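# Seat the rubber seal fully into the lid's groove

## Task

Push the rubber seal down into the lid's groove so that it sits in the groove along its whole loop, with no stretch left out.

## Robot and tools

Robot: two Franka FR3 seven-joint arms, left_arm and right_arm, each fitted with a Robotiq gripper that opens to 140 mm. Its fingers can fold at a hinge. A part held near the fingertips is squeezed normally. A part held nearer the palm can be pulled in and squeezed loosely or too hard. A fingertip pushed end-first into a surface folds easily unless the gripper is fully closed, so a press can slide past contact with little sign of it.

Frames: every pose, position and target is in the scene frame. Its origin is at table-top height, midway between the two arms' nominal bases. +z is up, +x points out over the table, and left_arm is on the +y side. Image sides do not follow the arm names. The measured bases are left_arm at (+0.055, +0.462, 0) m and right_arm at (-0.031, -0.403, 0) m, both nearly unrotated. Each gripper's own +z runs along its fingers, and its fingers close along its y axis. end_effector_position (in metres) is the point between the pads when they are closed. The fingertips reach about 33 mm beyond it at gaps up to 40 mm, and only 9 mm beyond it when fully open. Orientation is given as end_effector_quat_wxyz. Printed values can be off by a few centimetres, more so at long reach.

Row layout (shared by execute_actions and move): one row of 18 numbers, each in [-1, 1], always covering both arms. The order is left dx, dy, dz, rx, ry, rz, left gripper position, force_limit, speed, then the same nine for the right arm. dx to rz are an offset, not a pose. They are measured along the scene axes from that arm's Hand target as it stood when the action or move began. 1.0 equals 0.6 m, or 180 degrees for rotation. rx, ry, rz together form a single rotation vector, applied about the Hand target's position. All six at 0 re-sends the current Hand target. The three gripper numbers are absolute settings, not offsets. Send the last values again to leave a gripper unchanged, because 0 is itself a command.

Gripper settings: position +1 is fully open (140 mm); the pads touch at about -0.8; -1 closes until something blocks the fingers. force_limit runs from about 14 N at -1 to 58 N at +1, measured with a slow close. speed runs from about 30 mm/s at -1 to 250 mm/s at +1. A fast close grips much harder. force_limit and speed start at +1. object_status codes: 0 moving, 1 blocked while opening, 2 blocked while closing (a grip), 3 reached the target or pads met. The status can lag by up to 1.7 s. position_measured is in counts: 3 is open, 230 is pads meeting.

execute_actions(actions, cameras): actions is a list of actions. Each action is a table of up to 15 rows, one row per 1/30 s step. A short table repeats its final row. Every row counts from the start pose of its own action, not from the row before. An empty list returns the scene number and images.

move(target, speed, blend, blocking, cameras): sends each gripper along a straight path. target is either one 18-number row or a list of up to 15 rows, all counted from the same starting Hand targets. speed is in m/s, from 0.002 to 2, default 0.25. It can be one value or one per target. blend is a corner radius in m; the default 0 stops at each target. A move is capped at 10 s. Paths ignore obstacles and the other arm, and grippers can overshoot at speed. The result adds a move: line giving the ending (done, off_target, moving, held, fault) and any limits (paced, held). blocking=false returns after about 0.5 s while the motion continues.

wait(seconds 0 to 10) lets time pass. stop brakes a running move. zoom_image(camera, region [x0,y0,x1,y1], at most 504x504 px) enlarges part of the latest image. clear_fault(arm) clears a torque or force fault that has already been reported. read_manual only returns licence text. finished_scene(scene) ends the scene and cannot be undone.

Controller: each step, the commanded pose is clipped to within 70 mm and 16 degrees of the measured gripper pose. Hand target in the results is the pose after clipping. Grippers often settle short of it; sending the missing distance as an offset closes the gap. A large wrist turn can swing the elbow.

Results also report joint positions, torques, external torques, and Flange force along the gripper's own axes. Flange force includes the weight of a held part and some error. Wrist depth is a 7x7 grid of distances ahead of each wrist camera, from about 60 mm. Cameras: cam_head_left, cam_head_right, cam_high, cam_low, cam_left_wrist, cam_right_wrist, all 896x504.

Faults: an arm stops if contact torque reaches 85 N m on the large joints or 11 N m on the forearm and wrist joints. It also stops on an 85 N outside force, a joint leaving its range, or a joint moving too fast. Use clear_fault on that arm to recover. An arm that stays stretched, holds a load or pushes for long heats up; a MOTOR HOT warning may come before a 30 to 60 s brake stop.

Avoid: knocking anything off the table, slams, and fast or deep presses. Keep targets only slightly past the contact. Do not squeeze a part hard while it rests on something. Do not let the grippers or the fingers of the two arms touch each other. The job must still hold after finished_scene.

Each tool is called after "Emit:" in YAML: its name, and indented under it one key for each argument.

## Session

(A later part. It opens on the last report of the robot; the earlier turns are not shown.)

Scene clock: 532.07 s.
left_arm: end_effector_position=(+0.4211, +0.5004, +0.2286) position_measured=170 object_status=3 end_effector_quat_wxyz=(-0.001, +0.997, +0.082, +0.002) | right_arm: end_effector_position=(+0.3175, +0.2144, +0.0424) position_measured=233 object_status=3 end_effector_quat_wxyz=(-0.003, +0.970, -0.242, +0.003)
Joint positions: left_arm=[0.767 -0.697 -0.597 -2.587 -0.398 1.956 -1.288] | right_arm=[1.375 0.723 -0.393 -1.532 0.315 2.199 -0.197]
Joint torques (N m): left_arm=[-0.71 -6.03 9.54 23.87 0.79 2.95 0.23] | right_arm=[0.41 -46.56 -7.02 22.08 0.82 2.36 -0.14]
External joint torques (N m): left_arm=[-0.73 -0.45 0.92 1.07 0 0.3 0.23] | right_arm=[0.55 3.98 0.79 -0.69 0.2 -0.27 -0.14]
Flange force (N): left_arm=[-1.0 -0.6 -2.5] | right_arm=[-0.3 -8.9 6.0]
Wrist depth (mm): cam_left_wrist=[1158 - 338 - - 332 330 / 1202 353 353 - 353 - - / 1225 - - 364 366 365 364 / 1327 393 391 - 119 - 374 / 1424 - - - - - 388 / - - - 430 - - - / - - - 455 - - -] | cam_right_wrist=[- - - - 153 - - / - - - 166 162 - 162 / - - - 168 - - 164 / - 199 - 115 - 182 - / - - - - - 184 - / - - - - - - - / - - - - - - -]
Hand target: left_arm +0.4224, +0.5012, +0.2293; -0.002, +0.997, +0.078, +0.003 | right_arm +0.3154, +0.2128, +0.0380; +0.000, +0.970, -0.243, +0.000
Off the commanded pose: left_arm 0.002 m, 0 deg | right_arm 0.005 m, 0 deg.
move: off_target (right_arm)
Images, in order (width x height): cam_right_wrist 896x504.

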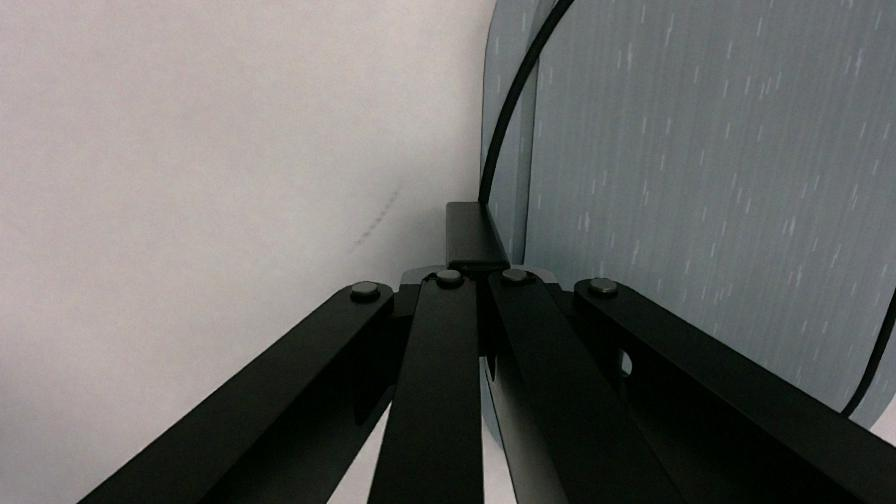

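Emit:
move:
  target:
    - [0,0,0,0,0,0,-0.324,-0.3,-0.2,0,0,0.0183,0,0,0,-1,-0.3,0]
    - [0,0,0,0,0,0,-0.324,-0.3,-0.2,-0.001,-0.0045,0.0183,0,0,-0.0333,-0.6,-1,-0.5]
    - [0,0,0,0,0,0,-0.324,-0.3,-0.2,-0.001,-0.0045,0.0013,0,0,-0.0333,-0.6,-1,-0.5]
  speed: [0.1,0.1,0.05]
  blend: [0.002,0,0]
  cameras: ["cam_right_wrist"]

Emit:
zoom_image:
  camera: "cam_right_wrist"
  region: [400, 0, 700, 226]

Scene clock: 537.23 s.
left_arm: end_effector_position=(+0.4211, +0.5004, +0.2286) position_measured=170 object_status=3 end_effector_quat_wxyz=(-0.001, +0.997, +0.082, +0.002) | right_arm: end_effector_position=(+0.3154, +0.2098, +0.0403) position_measured=205 object_status=3 end_effector_quat_wxyz=(+0.000, +0.957, -0.290, +0.001)
Joint positions: left_arm=[0.767 -0.697 -0.597 -2.587 -0.398 1.956 -1.288] | right_arm=[1.4 0.724 -0.423 -1.545 0.338 2.195 -0.111]
Joint velocities: left_arm=[within noise] | right_arm=[-0.001 0 0.001 -0.001 0.001 0.004 0]
Joint torques (N m): left_arm=[-0.74 -6.05 9.54 23.8 0.81 2.94 0.22] | right_arm=[0.73 -48.15 -8.23 22.5 0.92 2.8 0]
External joint torques (N m): left_arm=[-0.72 -0.4 0.92 0.97 0.02 0.29 0.22] | right_arm=[0.96 2.14 0.27 -0.15 0.32 0.19 0]
Flange force (N): left_arm=[-1.1 -0.7 -2.3] | right_arm=[-1.5 -4.2 3.5]
Wrist depth (mm): cam_left_wrist=[1118 338 340 - - 335 331 / 374 355 - - 359 359 344 / 387 378 - 371 367 372 362 / 1363 390 - 148 143 379 380 / 1408 - - - - - 390 / - - - 432 - - - / - - - 453 - - -] | cam_right_wrist=[- - - 153 151 - - / - - - 160 159 159 159 / - - - 169 168 170 166 / - - - - 115 - - / - - - - 94 81 - / - - - - - - - / - - - - - - -]
Hand target: left_arm +0.4224, +0.5012, +0.2293; -0.002, +0.997, +0.078, +0.003 | right_arm +0.3148, +0.2101, +0.0388; +0.000, +0.956, -0.293, +0.000
Off the commanded pose: left_arm 0.002 m, 0 deg | right_arm 0.002 m, 0 deg.
move: done
Images, in order (width x height): cam_right_wrist 896x504.

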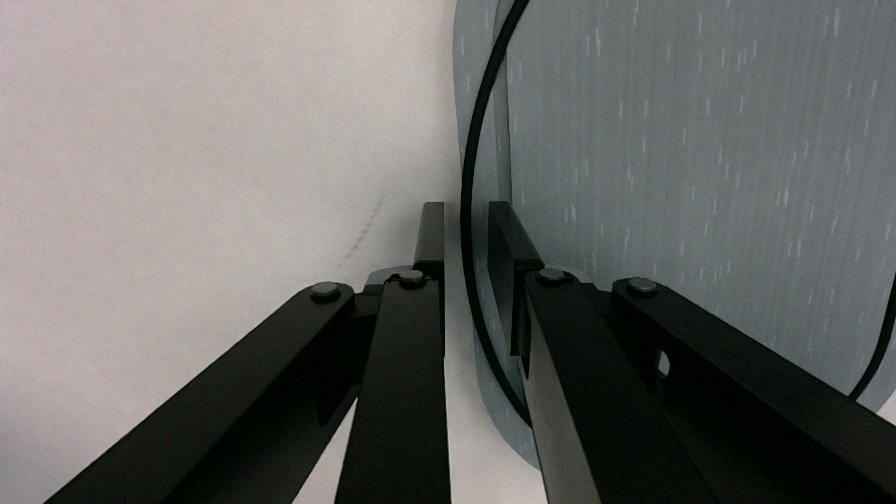

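Scaled by 1.680 from the camera's 896x504 image, which has a finer 1280x720 frame.

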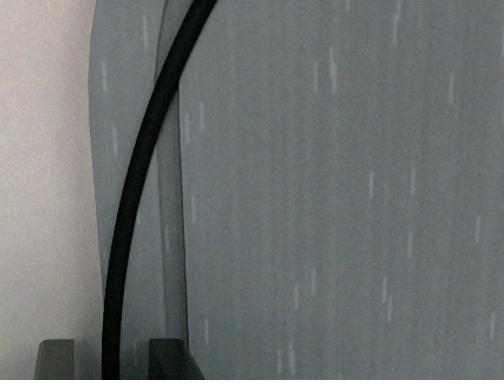

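Emit:
move:
  target:
    - [0,0,0,0,0,0,-0.324,-0.3,-0.2,0,0,-0.0015,0,0,0,-0.6,-1,-0.5]
    - [0,0,0,0,0,0,-0.324,-0.3,-0.2,0,0,-0.0015,0,0,0,-1,-1,-1]
  speed: [0.05,0.05]

Emit:
wait:
  seconds: 0.5
  cameras: ["cam_right_wrist"]

Scene clock: 539.97 s.
left_arm: end_effector_position=(+0.4211, +0.5004, +0.2286) position_measured=170 object_status=3 end_effector_quat_wxyz=(-0.001, +0.997, +0.082, +0.002) | right_arm: end_effector_position=(+0.3156, +0.2102, +0.0398) position_measured=225 object_status=2 end_effector_quat_wxyz=(+0.000, +0.957, -0.291, +0.002)
Joint positions: left_arm=[0.767 -0.697 -0.597 -2.587 -0.398 1.956 -1.288] | right_arm=[1.4 0.725 -0.423 -1.545 0.339 2.197 -0.111]
Joint torques (N m): left_arm=[-0.69 -6.03 9.57 23.84 0.8 2.96 0.24] | right_arm=[0.74 -47.96 -8.21 22.41 0.93 2.84 -0.01]
External joint torques (N m): left_arm=[-0.64 -0.34 0.96 0.93 0.01 0.3 0.24] | right_arm=[0.79 2.45 0.2 -0.31 0.31 0.21 -0.01]
Flange force (N): left_arm=[-0.9 -0.9 -2.2] | right_arm=[-1.3 -4.4 4.1]
Wrist depth (mm): cam_left_wrist=[1128 338 - - - 329 - / 1169 359 356 352 351 346 346 / 1243 371 371 366 366 376 358 / 1440 399 387 148 131 382 378 / 1377 - - - - - - / - - - - - - - / - - - 455 - - -] | cam_right_wrist=[- - 162 154 - 150 - / - 173 - - - 157 - / - - - 169 - 167 - / - 193 - 115 174 177 176 / - - - - - 185 - / 215 - - - - - - / - - - - - - -]
Hand target: left_arm +0.4224, +0.5012, +0.2293; -0.002, +0.997, +0.078, +0.003 | right_arm +0.3148, +0.2101, +0.0379; +0.000, +0.956, -0.293, +0.000
Off the commanded pose: left_arm 0.002 m, 0 deg | right_arm 0.002 m, 0 deg.
move: done

Scene clock: 540.47 s.
left_arm: end_effector_position=(+0.4211, +0.5004, +0.2286) position_measured=170 object_status=3 end_effector_quat_wxyz=(-0.001, +0.997, +0.082, +0.002) | right_arm: end_effector_position=(+0.3156, +0.2102, +0.0398) position_measured=225 object_status=2 end_effector_quat_wxyz=(+0.000, +0.957, -0.291, +0.002)
Joint positions: left_arm=[0.767 -0.697 -0.597 -2.587 -0.398 1.956 -1.288] | right_arm=[1.4 0.725 -0.423 -1.545 0.339 2.197 -0.111]
Joint torques (N m): left_arm=[-0.69 -6.05 9.58 23.86 0.8 2.95 0.26] | right_arm=[0.78 -47.95 -8.2 22.38 0.91 2.84 -0.02]
External joint torques (N m): left_arm=[-0.71 -0.46 0.92 1.04 0.02 0.3 0.26] | right_arm=[0.9 2.27 0.22 -0.22 0.3 0.23 -0.02]
Flange force (N): left_arm=[-1.1 -0.7 -2.4] | right_arm=[-1.4 -4.1 3.8]
Wrist depth (mm): cam_left_wrist=[347 330 326 334 333 335 331 / 357 366 356 351 347 349 344 / 1225 375 376 - 370 - 362 / 1320 394 - 390 120 386 381 / 1377 - - 413 - - - / - - - - - - - / - - - 455 - - -] | cam_right_wrist=[- - - 153 150 151 - / - - - - - - - / - - - - 171 - - / - - - 116 174 - - / - - - - - - 186 / - - - - - - - / - - - - - - -]
Hand target: left_arm +0.4224, +0.5012, +0.2293; -0.002, +0.997, +0.078, +0.003 | right_arm +0.3148, +0.2101, +0.0379; +0.000, +0.956, -0.293, +0.000
Tool commands: left_gripper/position=-0.324 left_gripper/force_limit=-0.3 left_gripper/speed=-0.2 right_gripper/position=-1.0 right_gripper/force_limit=-1.0 right_gripper/speed=-1.0
Off the commanded pose: left_arm 0.002 m, 0 deg | right_arm 0.002 m, 0 deg.
wait: 0.50 s; at rest by 0.17 s
Images, in order (width x height): cam_right_wrist 896x504.

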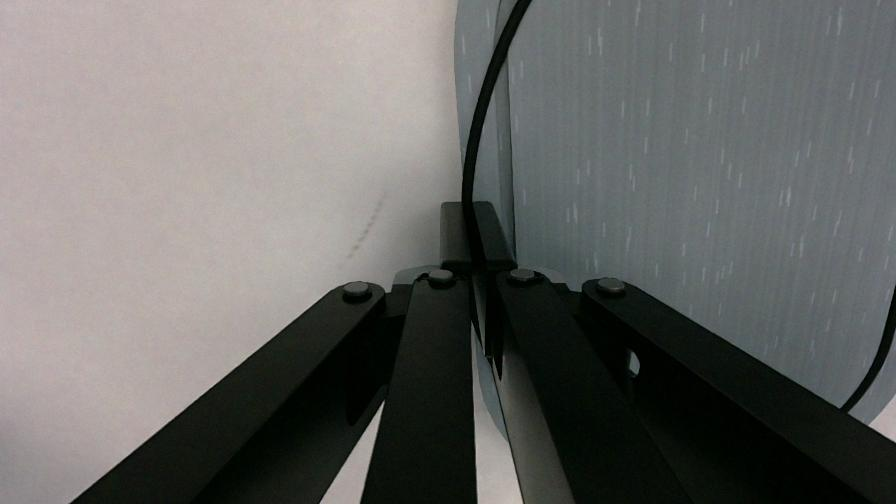

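Emit:
move:
  target:
    - [0,0,0,0,0,0,-0.324,-0.3,-0.2,0,0,0.0035,0,0,0,-1,-1,-1]
    - [0,0,0,0,0,0,-0.324,-0.3,-0.2,-0.0087,-0.0235,0.0035,0,0,0.0278,-1,-1,-1]
  speed: [0.05,0.05]
  blend: [0.001,0]
  cameras: ["cam_right_wrist"]

Emit:
zoom_image:
  camera: "cam_right_wrist"
  region: [400, 0, 700, 226]

Scene clock: 543.73 s.
left_arm: end_effector_position=(+0.4211, +0.5004, +0.2286) position_measured=170 object_status=3 end_effector_quat_wxyz=(-0.001, +0.997, +0.082, +0.002) | right_arm: end_effector_position=(+0.3092, +0.1962, +0.0400) position_measured=225 object_status=2 end_effector_quat_wxyz=(+0.000, +0.967, -0.256, -0.001)
Joint positions: left_arm=[0.767 -0.697 -0.597 -2.587 -0.398 1.956 -1.288] | right_arm=[1.399 0.676 -0.41 -1.623 0.323 2.23 -0.185]
Joint velocities: left_arm=[within noise] | right_arm=[0.001 0 0.001 0.001 0 0 -0.005]
Joint torques (N m): left_arm=[-0.68 -6.02 9.55 23.82 0.81 2.95 0.24] | right_arm=[0.64 -47.95 -7.44 22.08 0.05 2.84 -0.45]
External joint torques (N m): left_arm=[-0.72 -0.41 0.89 0.96 0.02 0.29 0.24] | right_arm=[0.72 0.98 0.37 -0.45 -0.56 0.23 -0.45]
Flange force (N): left_arm=[-1.1 -0.6 -2.2] | right_arm=[-0.4 0.9 1.7]
Wrist depth (mm): cam_left_wrist=[1208 348 - 337 327 335 327 / 366 357 367 354 351 - 355 / 1243 375 374 365 - 366 367 / 1348 398 386 148 119 379 379 / 1456 - - - - - - / - - - - - - - / - - - 452 - - -] | cam_right_wrist=[- - - 152 - 153 149 / - - - 159 160 - - / - - 182 - - - 168 / - - 190 115 - - 173 / - 199 - - - 93 - / - - - - - - - / - - - - - - -]
Hand target: left_arm +0.4224, +0.5012, +0.2293; -0.002, +0.997, +0.078, +0.003 | right_arm +0.3096, +0.1960, +0.0400; +0.000, +0.968, -0.251, +0.000
Off the commanded pose: left_arm 0.002 m, 0 deg | right_arm 0.000 m, 1 deg.
move: done
Images, in order (width x height): cam_right_wrist 896x504.

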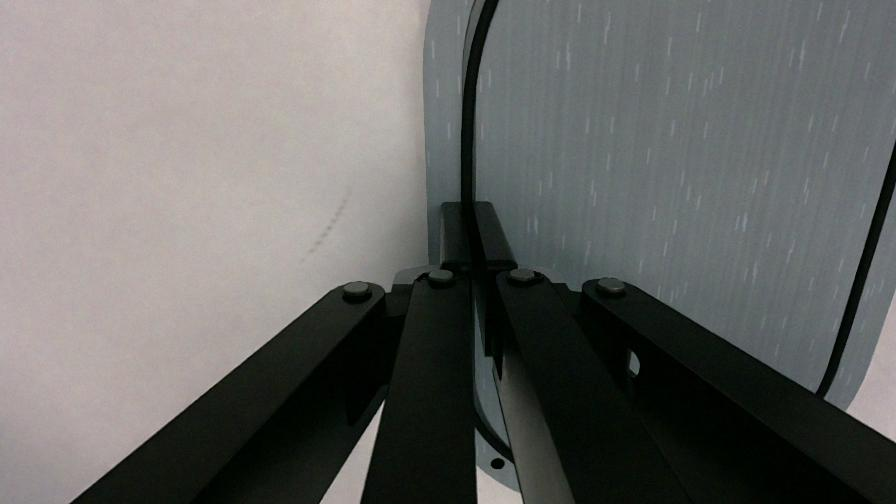

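Scaled by 1.680 from the camera's 896x504 image, which has a finer 1280x720 frame.

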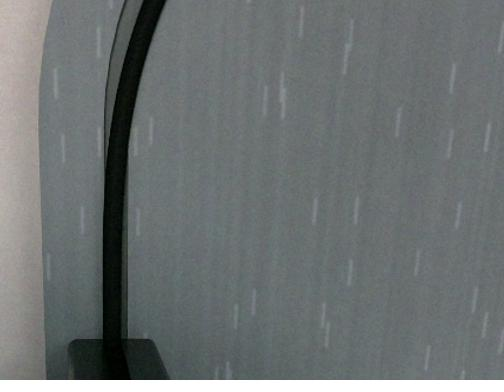

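Emit:
move:
  target:
    - [0,0,0,0,0,0,-0.324,-0.3,-0.2,0,0,-0.0083,0,0,0,-1,-1,-1]
    - [0,0,0,0,0,0,-0.324,-0.3,-0.2,0,0,-0.0047,0,0,0,-0.65,-1,-1]
    - [0,0,0,0,0,0,-0.324,-0.3,-0.2,0,0,0.0092,0,0,0,-0.65,-1,-1]
  speed: [0.03,0.03,0.06]
  cameras: ["cam_right_wrist"]

Emit:
zoom_image:
  camera: "cam_right_wrist"
  region: [400, 0, 700, 226]

Scene clock: 547.50 s.
left_arm: end_effector_position=(+0.4211, +0.5004, +0.2286) position_measured=170 object_status=3 end_effector_quat_wxyz=(-0.001, +0.997, +0.082, +0.002) | right_arm: end_effector_position=(+0.3092, +0.1971, +0.0450) position_measured=211 object_status=3 end_effector_quat_wxyz=(-0.002, +0.967, -0.253, -0.001)
Joint positions: left_arm=[0.767 -0.697 -0.597 -2.587 -0.398 1.956 -1.288] | right_arm=[1.399 0.667 -0.41 -1.623 0.321 2.227 -0.189]
Joint velocities: left_arm=[within noise] | right_arm=[0.001 0.001 0.001 -0.001 -0.001 -0.006 0.001]
Joint torques (N m): left_arm=[-0.67 -6.05 9.54 23.87 0.8 2.95 0.22] | right_arm=[1.07 -47.68 -7.97 22.78 0.02 2.3 -0.26]
External joint torques (N m): left_arm=[-0.63 -0.37 0.94 0.97 0.02 0.29 0.22] | right_arm=[1.07 1.27 -0.27 0.11 -0.59 -0.34 -0.26]
Flange force (N): left_arm=[-0.9 -0.8 -2.3] | right_arm=[-0.9 -3.4 0.6]
Wrist depth (mm): cam_left_wrist=[- - 336 334 - 330 - / 366 355 357 354 353 351 349 / 1208 376 - 369 368 367 358 / 1341 400 389 148 119 - 380 / 1370 - - 416 - - 390 / - - - - - - - / - - - 446 - - -] | cam_right_wrist=[- - 170 158 155 - 153 / 179 - - 165 - 167 - / - - - 170 173 - - / 201 - - 140 109 - 184 / - - 94 - - - - / - - - - - - - / - - - - - - -]
Hand target: left_arm +0.4224, +0.5012, +0.2293; -0.002, +0.997, +0.078, +0.003 | right_arm +0.3096, +0.1960, +0.0455; +0.000, +0.968, -0.251, +0.000
Off the commanded pose: left_arm 0.002 m, 0 deg | right_arm 0.001 m, 0 deg.
move: done
Images, in order (width x height): cam_right_wrist 896x504.

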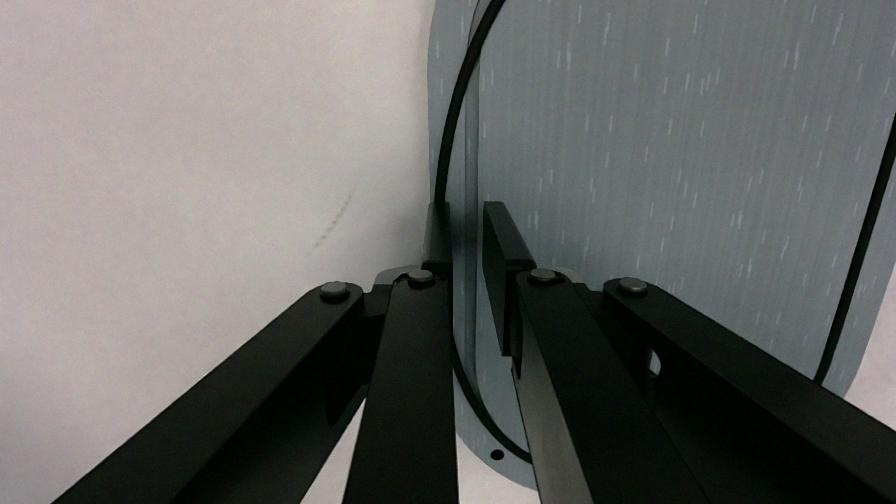

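Scaled by 1.680 from the camera's 896x504 image, which has a finer 1280x720 frame.

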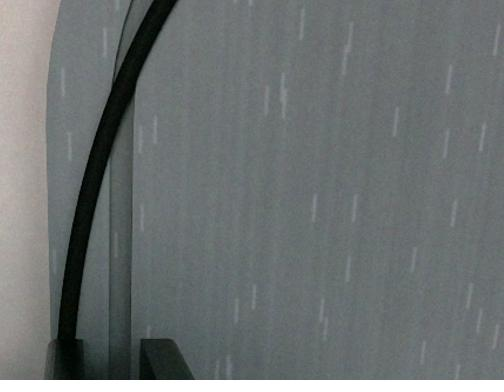

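Emit:
move:
  target:
    - [0,0,0,0,0,0,-0.324,-0.3,-0.2,0,0,0.014,0,0,0.0,-1,-0.3,0]
    - [0,0,0,0,0,0,-0.324,-0.3,-0.2,-0.159,0.0605,0.0075,0,0,0.2054,-1,-0.3,0]
    - [0,0,0,0,0,0,-0.324,-0.3,-0.2,-0.1603,0.0571,-0.02,0,0,0.2054,-1,-0.3,0]
    - [0,0,0,0,0,0,-0.324,-0.3,-0.2,-0.159,0.0605,-0.0017,0,0,0.2054,-1,-0.3,0]
    - [0,0,0,0,0,0,-0.324,-0.3,-0.2,-0.1427,0.0615,-0.0017,0,0,0.1554,-1,-0.3,0]
    - [0,0,0,0,0,0,-0.324,-0.3,-0.2,-0.144,0.0581,-0.02,0,0,0.1554,-1,-0.3,0]
    - [0,0,0,0,0,0,-0.324,-0.3,-0.2,-0.1427,0.0615,-0.0017,0,0,0.1554,-1,-0.3,0]
  speed: [0.1,0.15,0.04,0.1,0.1,0.04,0.1]
  blend: [0.003,0.003,0,0.003,0.002,0,0]
  cameras: ["cam_right_wrist"]

Emit:
zoom_image:
  camera: "cam_right_wrist"
  region: [400, 0, 700, 226]

Scene clock: 563.07 s.
left_arm: end_effector_position=(+0.4211, +0.5004, +0.2286) position_measured=170 object_status=3 end_effector_quat_wxyz=(-0.001, +0.997, +0.082, +0.002) | right_arm: end_effector_position=(+0.2240, +0.2332, +0.0439) position_measured=233 object_status=3 end_effector_quat_wxyz=(-0.001, +1.000, -0.006, +0.000)
Joint positions: left_arm=[0.767 -0.697 -0.597 -2.587 -0.398 1.956 -1.288] | right_arm=[1.399 0.627 -0.243 -1.65 0.185 2.256 -0.478]
Joint velocities: left_arm=[within noise] | right_arm=[0 0.001 0 0 0.001 -0.005 0.006]
Joint torques (N m): left_arm=[-0.69 -6.03 9.54 23.84 0.81 2.95 0.24] | right_arm=[1.47 -47.92 -4.93 23.62 0.48 2.33 0.18]
External joint torques (N m): left_arm=[-0.68 -0.4 0.92 1.04 0.03 0.3 0.24] | right_arm=[1.54 1.49 -0.67 0.62 -0.13 -0.32 0.18]
Flange force (N): left_arm=[-0.8 -0.7 -2.4] | right_arm=[0.6 -7.2 1.0]
Wrist depth (mm): cam_left_wrist=[- - 337 340 342 338 329 / - 361 354 357 351 348 346 / - 369 369 366 364 368 364 / - 403 - 147 131 387 - / 1327 - - - - - 388 / - - - 446 - - - / - - - 453 - - -] | cam_right_wrist=[- - - 165 156 - - / - - - 167 164 165 165 / - - - 172 - 168 168 / - - - 116 185 - - / - - - - - - 188 / 222 - - - - - - / - - - - - - -]
Hand target: left_arm +0.4224, +0.5012, +0.2293; -0.002, +0.997, +0.078, +0.003 | right_arm +0.2240, +0.2329, +0.0445; +0.000, +1.000, -0.010, +0.000
Off the commanded pose: left_arm 0.002 m, 0 deg | right_arm 0.001 m, 0 deg.
move: done
Images, in order (width x height): cam_right_wrist 896x504.

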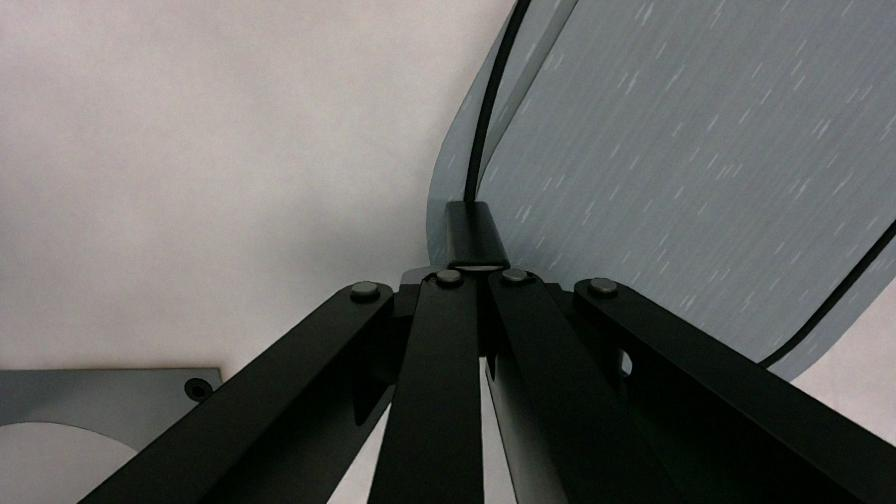

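Scaled by 1.680 from the camera's 896x504 image, which has a finer 1280x720 frame.

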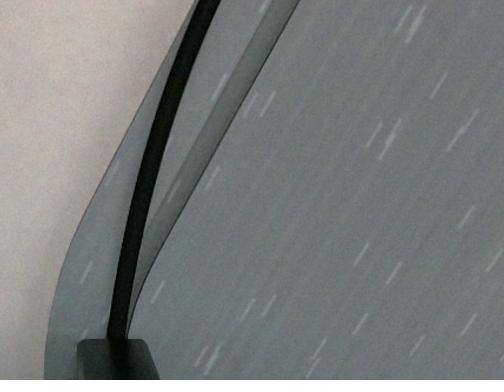

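Emit:
move:
  target:
    - [0,0,0,0,0,0,-0.324,-0.3,-0.2,0.0163,-0.0016,0,0,0,-0.05,-1,-0.3,0]
    - [0,0,0,0,0,0,-0.324,-0.3,-0.2,0.015,-0.005,-0.0183,0,0,-0.05,-1,-0.3,0]
    - [0,0,0,0,0,0,-0.324,-0.3,-0.2,0.0163,-0.0016,0,0,0,-0.05,-1,-0.3,0]
    - [0,0,0,0,0,0,-0.324,-0.3,-0.2,0.0321,-0.0057,0,0,0,-0.1,-1,-0.3,0]
    - [0,0,0,0,0,0,-0.324,-0.3,-0.2,0.0308,-0.0091,-0.0183,0,0,-0.1,-1,-0.3,0]
    - [0,0,0,0,0,0,-0.324,-0.3,-0.2,0.0321,-0.0057,0,0,0,-0.1,-1,-0.3,0]
  speed: [0.1,0.04,0.1,0.1,0.04,0.1]
  blend: [0.003,0,0.003,0.002,0,0]
  cameras: ["cam_right_wrist"]

Emit:
zoom_image:
  camera: "cam_right_wrist"
  region: [400, 0, 700, 226]

Scene clock: 568.50 s.
left_arm: end_effector_position=(+0.4211, +0.5004, +0.2286) position_measured=170 object_status=3 end_effector_quat_wxyz=(-0.001, +0.997, +0.082, +0.002) | right_arm: end_effector_position=(+0.2432, +0.2297, +0.0437) position_measured=233 object_status=3 end_effector_quat_wxyz=(-0.001, +0.987, -0.163, +0.000)
Joint positions: left_arm=[0.767 -0.697 -0.597 -2.587 -0.398 1.956 -1.288] | right_arm=[1.447 0.655 -0.337 -1.626 0.26 2.237 -0.233]
Joint velocities: left_arm=[within noise] | right_arm=[0 0.002 -0.001 0.001 0 -0.004 0.003]
Joint torques (N m): left_arm=[-0.73 -6.06 9.53 23.86 0.81 2.94 0.25] | right_arm=[1.42 -47.99 -6.73 23.56 0.46 2.32 0.16]
External joint torques (N m): left_arm=[-0.8 -0.45 0.84 1.06 0.02 0.29 0.25] | right_arm=[1.35 1.48 -0.59 0.62 -0.14 -0.32 0.16]
Flange force (N): left_arm=[-1.0 -0.5 -2.4] | right_arm=[-1.2 -6.8 0.8]
Wrist depth (mm): cam_left_wrist=[348 344 334 333 335 - 329 / - 359 349 355 349 343 346 / - 376 367 369 368 366 363 / 1320 395 387 - 119 384 373 / 1408 - - - - - 386 / - - - 443 - - - / - - - 453 - - -] | cam_right_wrist=[- - - 157 154 - 155 / 179 - - 163 - 166 160 / - - - 169 173 - 171 / - - - 111 180 - 181 / 213 208 - - - 190 185 / - - - - - - - / - - - - - - -]
Hand target: left_arm +0.4224, +0.5012, +0.2293; -0.002, +0.997, +0.078, +0.003 | right_arm +0.2432, +0.2295, +0.0445; +0.000, +0.986, -0.166, +0.000
Off the commanded pose: left_arm 0.002 m, 0 deg | right_arm 0.001 m, 0 deg.
move: done
Images, in order (width x height): cam_right_wrist 896x504.

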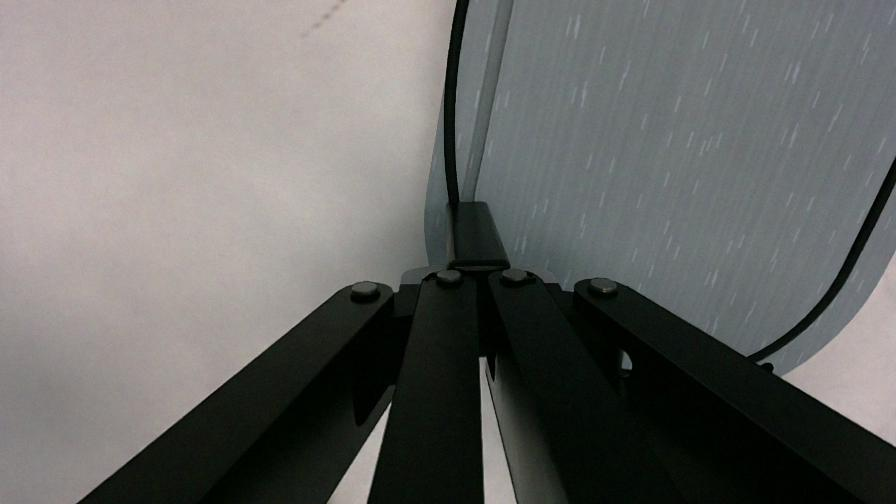

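Scaled by 1.680 from the camera's 896x504 image, which has a finer 1280x720 frame.

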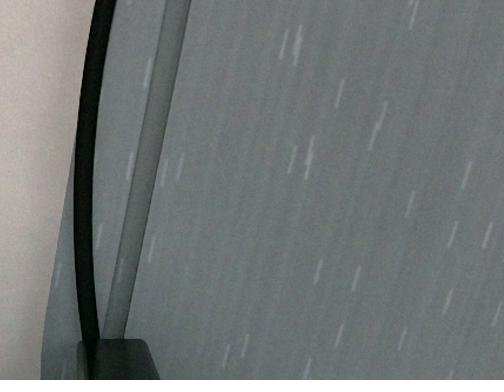

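Emit:
move:
  target:
    - [0,0,0,0,0,0,-0.324,-0.3,-0.2,0,0,0.04,0,0,0,-1,-0.3,0]
    - [0,0,0,0,0,0,-0.324,-0.3,-0.2,0.0392,-0.1733,0.2592,0,0,0.45,-1,-0.3,0]
  speed: [0.2,0.3]
  blend: [0.02,0]
  cameras: ["cam_right_wrist"]

Emit:
zoom_image:
  camera: "cam_right_wrist"
  region: [240, 0, 460, 150]

Emit:
zoom_image:
  camera: "cam_right_wrist"
  region: [440, 0, 680, 150]

Scene clock: 581.63 s.
left_arm: end_effector_position=(+0.4211, +0.5004, +0.2286) position_measured=170 object_status=3 end_effector_quat_wxyz=(-0.001, +0.997, +0.082, +0.002) | right_arm: end_effector_position=(+0.2682, +0.1256, +0.2008) position_measured=233 object_status=3 end_effector_quat_wxyz=(+0.001, +0.859, +0.512, +0.002)
Joint positions: left_arm=[0.767 -0.697 -0.597 -2.587 -0.398 1.956 -1.288] | right_arm=[1.11 0.192 -0.054 -1.871 0.008 2.065 -1.593]
Joint velocities: left_arm=[within noise] | right_arm=[-0.001 0 0 0 0 0 -0.005]
Joint torques (N m): left_arm=[-0.73 -6.02 9.56 23.87 0.81 2.95 0.23] | right_arm=[0.61 -37.58 -0.28 24.68 1.06 2.42 -0.41]
External joint torques (N m): left_arm=[-0.69 -0.34 0.96 0.99 0.02 0.3 0.23] | right_arm=[0.42 1.44 -0.3 0.09 0.28 -0.26 -0.41]
Flange force (N): left_arm=[-0.8 -0.8 -2.3] | right_arm=[5.0 0.6 0.5]
Wrist depth (mm): cam_left_wrist=[1123 - 339 - 335 338 332 / 1128 340 354 351 347 348 348 / 1225 386 369 368 366 364 358 / 392 - 384 - 132 387 371 / 1377 - - - - - - / - - - - - - - / - - - 453 - - -] | cam_right_wrist=[- - - - - - 315 / - - - - - - - / - - - - - - - / - - - 112 - 358 - / - - - - - 407 - / - - - - - - - / - - - - - - -]
Hand target: left_arm +0.4224, +0.5012, +0.2293; -0.002, +0.997, +0.078, +0.003 | right_arm +0.2667, +0.1255, +0.2000; +0.000, +0.858, +0.514, +0.000
Off the commanded pose: left_arm 0.002 m, 0 deg | right_arm 0.002 m, 0 deg.
move: done; blend cut to 0.012 m at target 1
Images, in order (width x height): cam_right_wrist 896x504.

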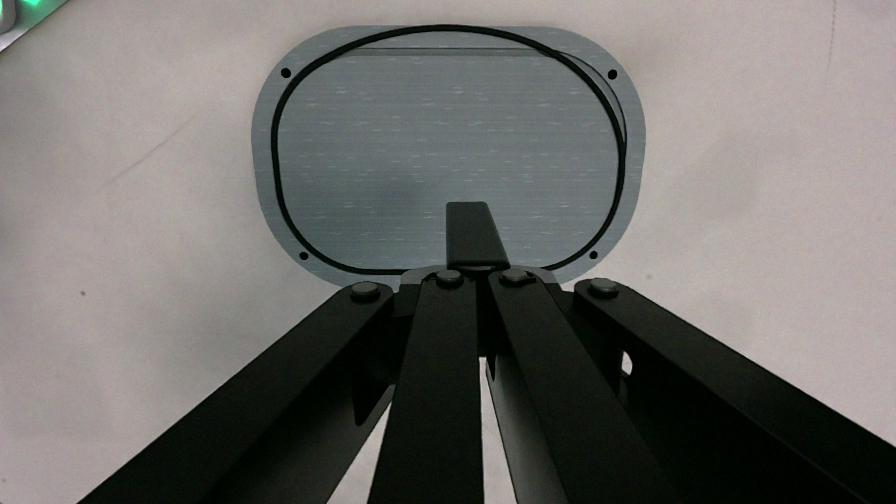

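Scaled by 2.291 from the camera's 896x504 image, which has a finer 1280x720 frame.

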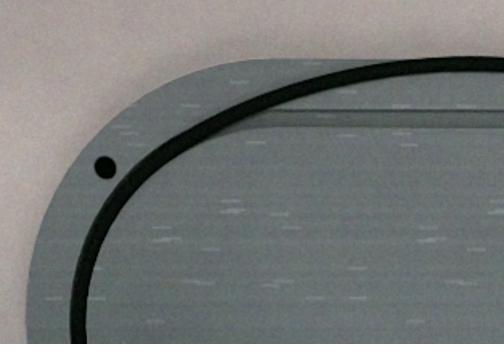

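Scaled by 2.100 from the camera's 896x504 image, which has a finer 1280x720 frame.

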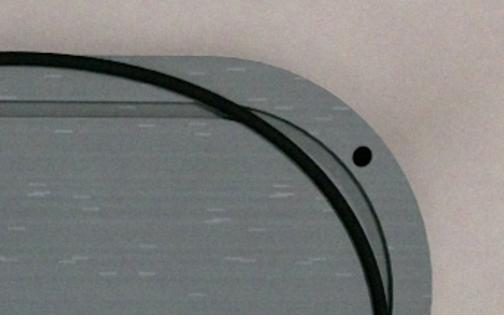

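Emit:
move:
  target:
    - [0,0,0,0,0,0,-0.324,-0.3,-0.2,0.1538,0.0663,-0.18,0,0,-0.6214,-0.6,-1,-0.5]
    - [0,0,0,0,0,0,-0.324,-0.3,-0.2,0.1538,0.0663,-0.2517,0,0,-0.6214,-0.6,-1,-0.5]
  speed: [0.6,0.12]
  blend: [0.01,0]
  cameras: ["cam_right_wrist"]

Emit:
zoom_image:
  camera: "cam_right_wrist"
  region: [350, 80, 650, 306]

Scene clock: 590.20 s.
left_arm: end_effector_position=(+0.4211, +0.5004, +0.2286) position_measured=170 object_status=3 end_effector_quat_wxyz=(-0.001, +0.997, +0.082, +0.002) | right_arm: end_effector_position=(+0.3598, +0.1652, +0.0497) position_measured=205 object_status=3 end_effector_quat_wxyz=(-0.001, +0.909, -0.418, +0.001)
Joint positions: left_arm=[0.767 -0.697 -0.597 -2.587 -0.398 1.956 -1.288] | right_arm=[1.44 0.704 -0.569 -1.615 0.44 2.19 0.01]
Joint velocities: left_arm=[within noise] | right_arm=[-0.001 -0.001 0.001 0 0 0 0.005]
Joint torques (N m): left_arm=[-0.7 -6.06 9.56 23.86 0.8 2.95 0.21] | right_arm=[1.3 -45.39 -11.26 22.63 0.87 2.35 0.28]
External joint torques (N m): left_arm=[-0.71 -0.44 0.92 1.04 0.02 0.3 0.21] | right_arm=[1.19 2.04 -0.31 0.68 0.26 -0.25 0.28]
Flange force (N): left_arm=[-1.0 -0.6 -2.4] | right_arm=[-3.8 -7.2 1.8]
Wrist depth (mm): cam_left_wrist=[- - 345 343 337 334 331 / 1148 359 - 352 349 345 - / 386 375 373 373 368 353 369 / 1327 - - 148 120 384 378 / 1393 - - 416 - - 364 / - - - 422 - - - / - - - 443 - - -] | cam_right_wrist=[172 - - - 159 160 - / 182 183 - 169 170 - - / - - - - - 179 175 / - - - 189 109 - - / - - - - 94 81 - / - - - - - - - / - - - - - - -]
Hand target: left_arm +0.4224, +0.5012, +0.2293; -0.002, +0.997, +0.078, +0.003 | right_arm +0.3590, +0.1653, +0.0490; +0.000, +0.907, -0.422, +0.000
Off the commanded pose: left_arm 0.002 m, 0 deg | right_arm 0.001 m, 1 deg.
move: done; limits=paced
Images, in order (width x height): cam_right_wrist 896x504.

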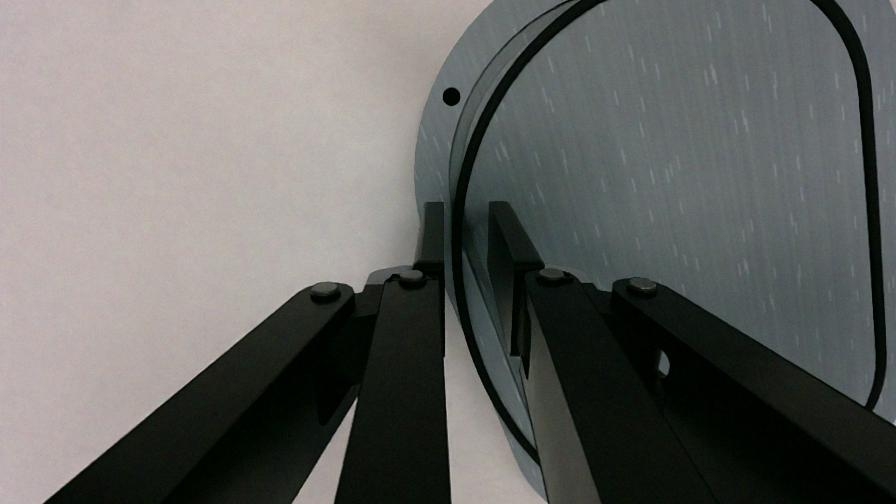

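Scaled by 1.680 from the camera's 896x504 image, which has a finer 1280x720 frame.

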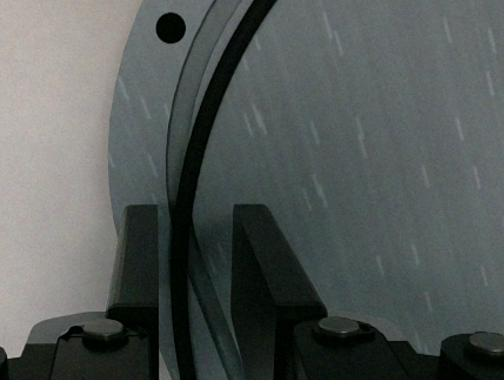

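Emit:
move:
  target:
    - [0,0,0,0,0,0,-0.324,-0.3,-0.2,0.0095,-0.0052,0,0,0,0,-0.6,-1,-0.5]
    - [0,0,0,0,0,0,-0.324,-0.3,-0.2,0.0095,-0.0052,-0.0183,0,0,0,-0.6,-1,-0.5]
    - [0,0,0,0,0,0,-0.324,-0.3,-0.2,0.0095,-0.0052,-0.0183,0,0,0,-1,-1,-1]
  speed: [0.1,0.05,0.05]
  blend: [0.002,0,0]

Emit:
wait:
  seconds: 0.4
  cameras: ["cam_right_wrist"]

Emit:
zoom_image:
  camera: "cam_right_wrist"
  region: [350, 80, 650, 306]

Scene clock: 593.33 s.
left_arm: end_effector_position=(+0.4211, +0.5004, +0.2286) position_measured=170 object_status=3 end_effector_quat_wxyz=(-0.001, +0.997, +0.082, +0.002) | right_arm: end_effector_position=(+0.3653, +0.1620, +0.0395) position_measured=225 object_status=2 end_effector_quat_wxyz=(+0.000, +0.906, -0.424, +0.001)
Joint positions: left_arm=[0.767 -0.697 -0.597 -2.587 -0.398 1.956 -1.288] | right_arm=[1.423 0.72 -0.559 -1.612 0.446 2.202 0.011]
Joint torques (N m): left_arm=[-0.74 -6.04 9.53 23.87 0.8 2.95 0.24] | right_arm=[0.51 -45.48 -10.34 21.47 0.49 2.86 -0.36]
External joint torques (N m): left_arm=[-0.73 -0.42 0.88 0.99 0.01 0.29 0.24] | right_arm=[0.29 2.13 0.5 -0.22 -0.11 0.29 -0.36]
Flange force (N): left_arm=[-1.1 -0.6 -2.3] | right_arm=[-0.9 -3.9 4.0]
Wrist depth (mm): cam_left_wrist=[1158 338 349 330 337 332 330 / 357 - 356 360 350 346 345 / 1341 - - 359 - 369 389 / 1385 - 382 384 131 376 379 / 1400 - - 418 - - 375 / - - - 443 - - - / - - - 457 - - -] | cam_right_wrist=[- - - - 151 150 - / - - - 161 - 158 158 / - - - - 171 167 165 / - - - 116 173 - - / - - 92 - - - 187 / - - - - - - 197 / - - - - - - -]
Hand target: left_arm +0.4224, +0.5012, +0.2293; -0.002, +0.997, +0.078, +0.003 | right_arm +0.3647, +0.1621, +0.0380; +0.000, +0.907, -0.422, +0.000
Off the commanded pose: left_arm 0.002 m, 0 deg | right_arm 0.002 m, 0 deg.
move: done

Scene clock: 593.73 s.
left_arm: end_effector_position=(+0.4211, +0.5004, +0.2286) position_measured=170 object_status=3 end_effector_quat_wxyz=(-0.001, +0.997, +0.082, +0.002) | right_arm: end_effector_position=(+0.3653, +0.1620, +0.0395) position_measured=225 object_status=2 end_effector_quat_wxyz=(+0.000, +0.906, -0.424, +0.001)
Joint positions: left_arm=[0.767 -0.697 -0.597 -2.587 -0.398 1.956 -1.288] | right_arm=[1.423 0.72 -0.559 -1.612 0.446 2.202 0.011]
Joint torques (N m): left_arm=[-0.69 -6.03 9.58 23.9 0.81 2.95 0.24] | right_arm=[0.5 -45.5 -10.34 21.44 0.5 2.85 -0.39]
External joint torques (N m): left_arm=[-0.76 -0.47 0.87 1.14 0.02 0.3 0.24] | right_arm=[0.38 2.51 0.7 -0.48 -0.11 0.24 -0.39]
Flange force (N): left_arm=[-0.9 -0.5 -2.6] | right_arm=[-0.9 -3.7 4.7]
Wrist depth (mm): cam_left_wrist=[- 340 336 335 335 333 332 / 376 355 354 - 357 349 - / 1243 374 369 369 362 359 351 / 1294 - - - 120 384 - / 1400 - - - - - 376 / - - - 431 - - - / - - - 449 - - -] | cam_right_wrist=[- - - - 154 - 150 / - - - 161 160 - 153 / - - - 166 167 168 - / - - - 126 174 - - / - - - - - - - / - - - - - - - / - - - - - - -]
Hand target: left_arm +0.4224, +0.5012, +0.2293; -0.002, +0.997, +0.078, +0.003 | right_arm +0.3647, +0.1621, +0.0380; +0.000, +0.907, -0.422, +0.000
Tool commands: left_gripper/position=-0.324 left_gripper/force_limit=-0.3 left_gripper/speed=-0.2 right_gripper/position=-1.0 right_gripper/force_limit=-1.0 right_gripper/speed=-1.0
Off the commanded pose: left_arm 0.002 m, 0 deg | right_arm 0.002 m, 0 deg.
wait: 0.40 s; at rest by 0.17 s
Images, in order (width x height): cam_right_wrist 896x504.

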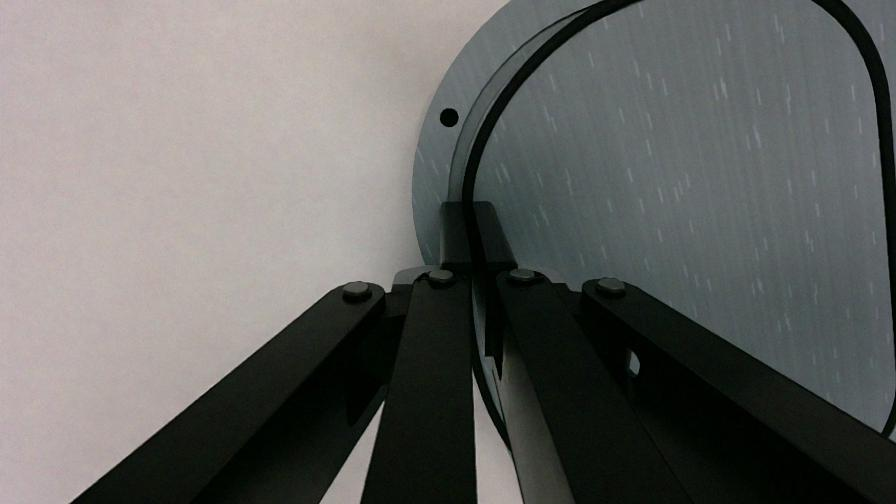

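Scaled by 1.680 from the camera's 896x504 image, which has a finer 1280x720 frame.

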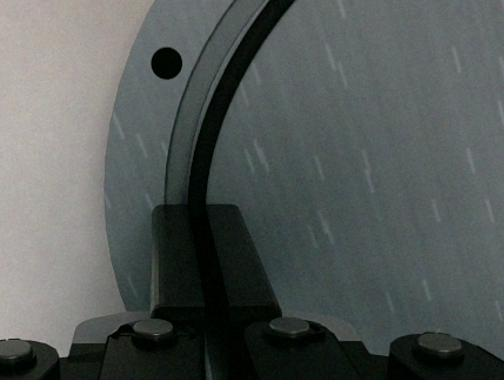

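Emit:
move:
  target:
    - [0,0,0,0,0,0,-0.324,-0.3,-0.2,0,0,0.003,0,0,0,-1,-1,-1]
    - [0,0,0,0,0,0,-0.324,-0.3,-0.2,0.0083,-0.0007,0.003,0,0,0.0722,-1,-1,-1]
  speed: [0.05,0.04]
  blend: [0.001,0]
  cameras: ["cam_right_wrist"]

Emit:
zoom_image:
  camera: "cam_right_wrist"
  region: [350, 80, 650, 306]

Scene clock: 602.03 s.
left_arm: end_effector_position=(+0.4211, +0.5004, +0.2286) position_measured=170 object_status=3 end_effector_quat_wxyz=(-0.001, +0.997, +0.082, +0.002) | right_arm: end_effector_position=(+0.3684, +0.1614, +0.0391) position_measured=225 object_status=2 end_effector_quat_wxyz=(+0.001, +0.947, -0.322, -0.002)
Joint positions: left_arm=[0.767 -0.697 -0.597 -2.587 -0.398 1.956 -1.288] | right_arm=[1.372 0.71 -0.504 -1.603 0.405 2.206 -0.191]
Joint velocities: left_arm=[within noise] | right_arm=[0 -0.001 0 0.001 0 0 -0.005]
Joint torques (N m): left_arm=[-0.7 -6.05 9.58 23.83 0.79 2.94 0.24] | right_arm=[0.45 -47.41 -9.65 22.7 0 2.88 -0.5]
External joint torques (N m): left_arm=[-0.71 -0.42 0.93 1 0.01 0.29 0.24] | right_arm=[0.46 1.08 0.23 0.6 -0.61 0.27 -0.5]
Flange force (N): left_arm=[-1.1 -0.7 -2.4] | right_arm=[-0.1 -4.7 1.7]
Wrist depth (mm): cam_left_wrist=[344 340 338 331 336 332 - / 1138 - 355 - 351 345 - / 1334 371 369 366 364 354 - / 1356 393 387 146 119 - 378 / 1408 - - 419 - - 360 / - - - - - - - / - - - 448 - - -] | cam_right_wrist=[- - - - 153 149 148 / - - 170 156 158 162 - / - - - 164 - - - / - - - 126 176 177 - / - - - - - 94 188 / - - - - - - 197 / - - - - - - -]
Hand target: left_arm +0.4224, +0.5012, +0.2293; -0.002, +0.997, +0.078, +0.003 | right_arm +0.3697, +0.1617, +0.0398; +0.000, +0.948, -0.317, +0.000
Off the commanded pose: left_arm 0.002 m, 0 deg | right_arm 0.002 m, 1 deg.
move: done; blend cut to 0.0009 m at target 1
Images, in order (width x height): cam_right_wrist 896x504.

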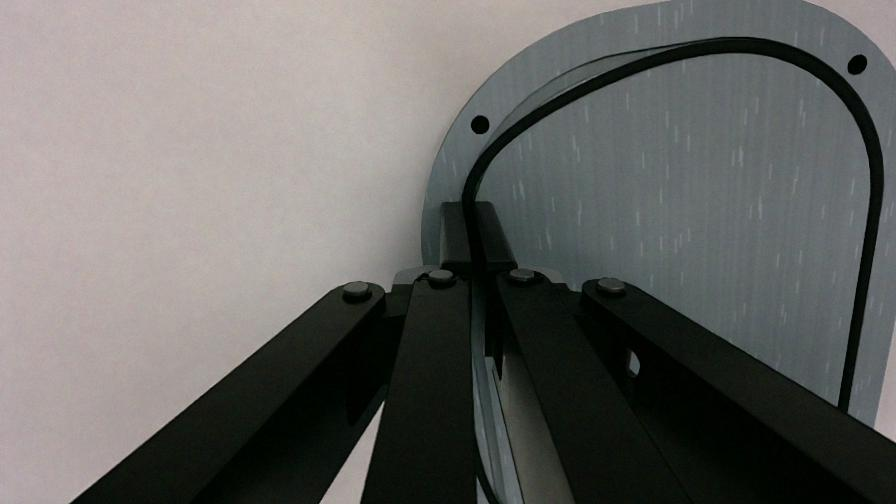

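Scaled by 1.680 from the camera's 896x504 image, which has a finer 1280x720 frame.

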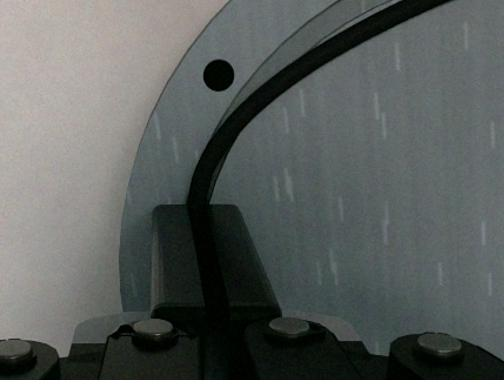

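Emit:
move:
  target:
    - [0,0,0,0,0,0,-0.324,-0.3,-0.2,0,0,-0.005,0,0,0,-1,-1,-1]
    - [0,0,0,0,0,0,-0.324,-0.3,-0.2,0,0,-0.004,0,0,0,-0.72,-1,-1]
    - [0,0,0,0,0,0,-0.324,-0.3,-0.2,0,0,0.0013,0,0,0,-0.72,-1,-1]
    - [0,0,0,0,0,0,-0.324,-0.3,-0.2,0,0,0.0013,0,0,0,-1,-1,-1]
  speed: [0.04,0.04,0.04,0.04]

Emit:
wait:
  seconds: 0.3
  cameras: ["cam_right_wrist"]

Emit:
zoom_image:
  camera: "cam_right_wrist"
  region: [350, 80, 650, 306]

Scene clock: 607.53 s.
left_arm: end_effector_position=(+0.4211, +0.5004, +0.2286) position_measured=170 object_status=3 end_effector_quat_wxyz=(-0.001, +0.997, +0.082, +0.002) | right_arm: end_effector_position=(+0.3691, +0.1622, +0.0396) position_measured=225 object_status=2 end_effector_quat_wxyz=(-0.001, +0.947, -0.320, -0.001)
Joint positions: left_arm=[0.767 -0.697 -0.597 -2.587 -0.398 1.956 -1.288] | right_arm=[1.372 0.71 -0.504 -1.603 0.405 2.209 -0.195]
Joint torques (N m): left_arm=[-0.75 -6.04 9.54 23.81 0.82 2.95 0.22] | right_arm=[1.04 -47.65 -9.8 22.75 0.25 2.43 -0.36]
External joint torques (N m): left_arm=[-0.77 -0.41 0.88 0.95 0.03 0.28 0.22] | right_arm=[1.17 0.88 0.17 0.64 -0.37 -0.19 -0.36]
Flange force (N): left_arm=[-1.2 -0.5 -2.2] | right_arm=[-1.2 -4.4 0.4]
Wrist depth (mm): cam_left_wrist=[1098 343 335 341 332 335 332 / 1191 361 356 353 354 346 343 / 380 374 370 364 365 368 358 / - 403 388 385 120 383 - / 1377 - - 414 - - 358 / - - - 433 - - - / - - - 449 - - -] | cam_right_wrist=[162 - - - - 150 151 / - - 172 161 160 159 157 / - - - 167 167 166 168 / - - - 126 177 - 175 / - - - - - - 187 / - - - - - - - / - - - - - - -]
Hand target: left_arm +0.4224, +0.5012, +0.2293; -0.002, +0.997, +0.078, +0.003 | right_arm +0.3697, +0.1617, +0.0406; +0.000, +0.948, -0.317, +0.000
Off the commanded pose: left_arm 0.002 m, 0 deg | right_arm 0.001 m, 0 deg.
move: done

Scene clock: 607.83 s.
left_arm: end_effector_position=(+0.4211, +0.5004, +0.2286) position_measured=170 object_status=3 end_effector_quat_wxyz=(-0.001, +0.997, +0.082, +0.002) | right_arm: end_effector_position=(+0.3691, +0.1622, +0.0396) position_measured=225 object_status=2 end_effector_quat_wxyz=(-0.001, +0.947, -0.320, -0.001)
Joint positions: left_arm=[0.767 -0.697 -0.597 -2.587 -0.398 1.956 -1.288] | right_arm=[1.372 0.71 -0.504 -1.603 0.405 2.209 -0.195]
Joint torques (N m): left_arm=[-0.71 -6.06 9.55 23.86 0.8 2.94 0.23] | right_arm=[1.01 -47.61 -9.82 22.71 0.24 2.43 -0.38]
External joint torques (N m): left_arm=[-0.72 -0.46 0.92 1.02 0.02 0.29 0.23] | right_arm=[1.16 1.18 0.22 0.46 -0.38 -0.21 -0.38]
Flange force (N): left_arm=[-1.2 -0.6 -2.4] | right_arm=[-1.1 -4.4 0.9]
Wrist depth (mm): cam_left_wrist=[1075 340 337 333 331 328 333 / 1225 351 347 347 - 350 346 / 1225 - - 369 - 365 371 / 1327 397 - 392 120 381 376 / 1424 - - 409 - - 381 / - - - - - - - / - - - 468 - - -] | cam_right_wrist=[- - - - 153 149 149 / - - - - 158 161 158 / - 182 - - - 164 - / - - - 116 178 - - / - - - - - 185 186 / - - - - - - 197 / - - - - - - -]
Hand target: left_arm +0.4224, +0.5012, +0.2293; -0.002, +0.997, +0.078, +0.003 | right_arm +0.3697, +0.1617, +0.0406; +0.000, +0.948, -0.317, +0.000
Tool commands: left_gripper/position=-0.324 left_gripper/force_limit=-0.3 left_gripper/speed=-0.2 right_gripper/position=-1.0 right_gripper/force_limit=-1.0 right_gripper/speed=-1.0
Off the commanded pose: left_arm 0.002 m, 0 deg | right_arm 0.001 m, 0 deg.
wait: 0.30 s; at rest by 0.17 s
Images, in order (width x height): cam_right_wrist 896x504.

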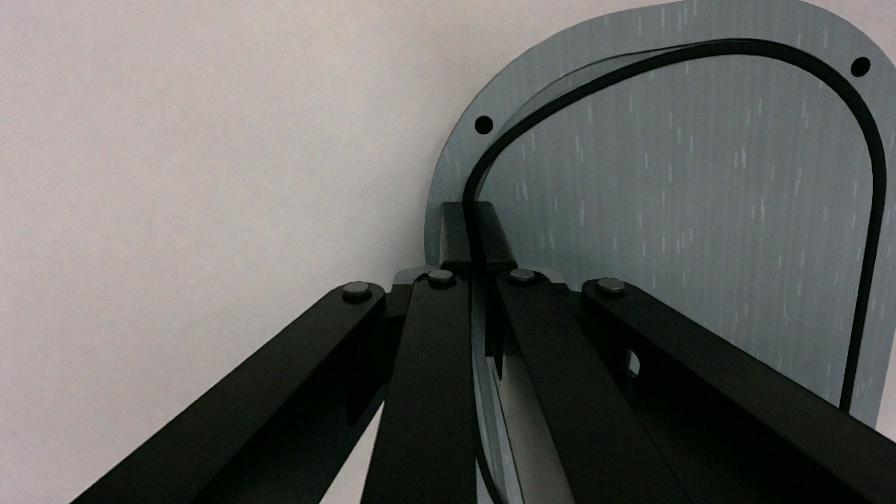

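Scaled by 1.680 from the camera's 896x504 image, which has a finer 1280x720 frame.

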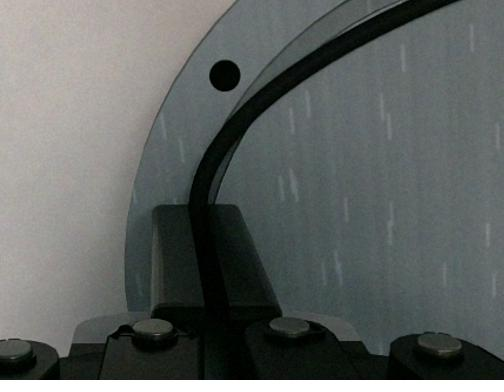

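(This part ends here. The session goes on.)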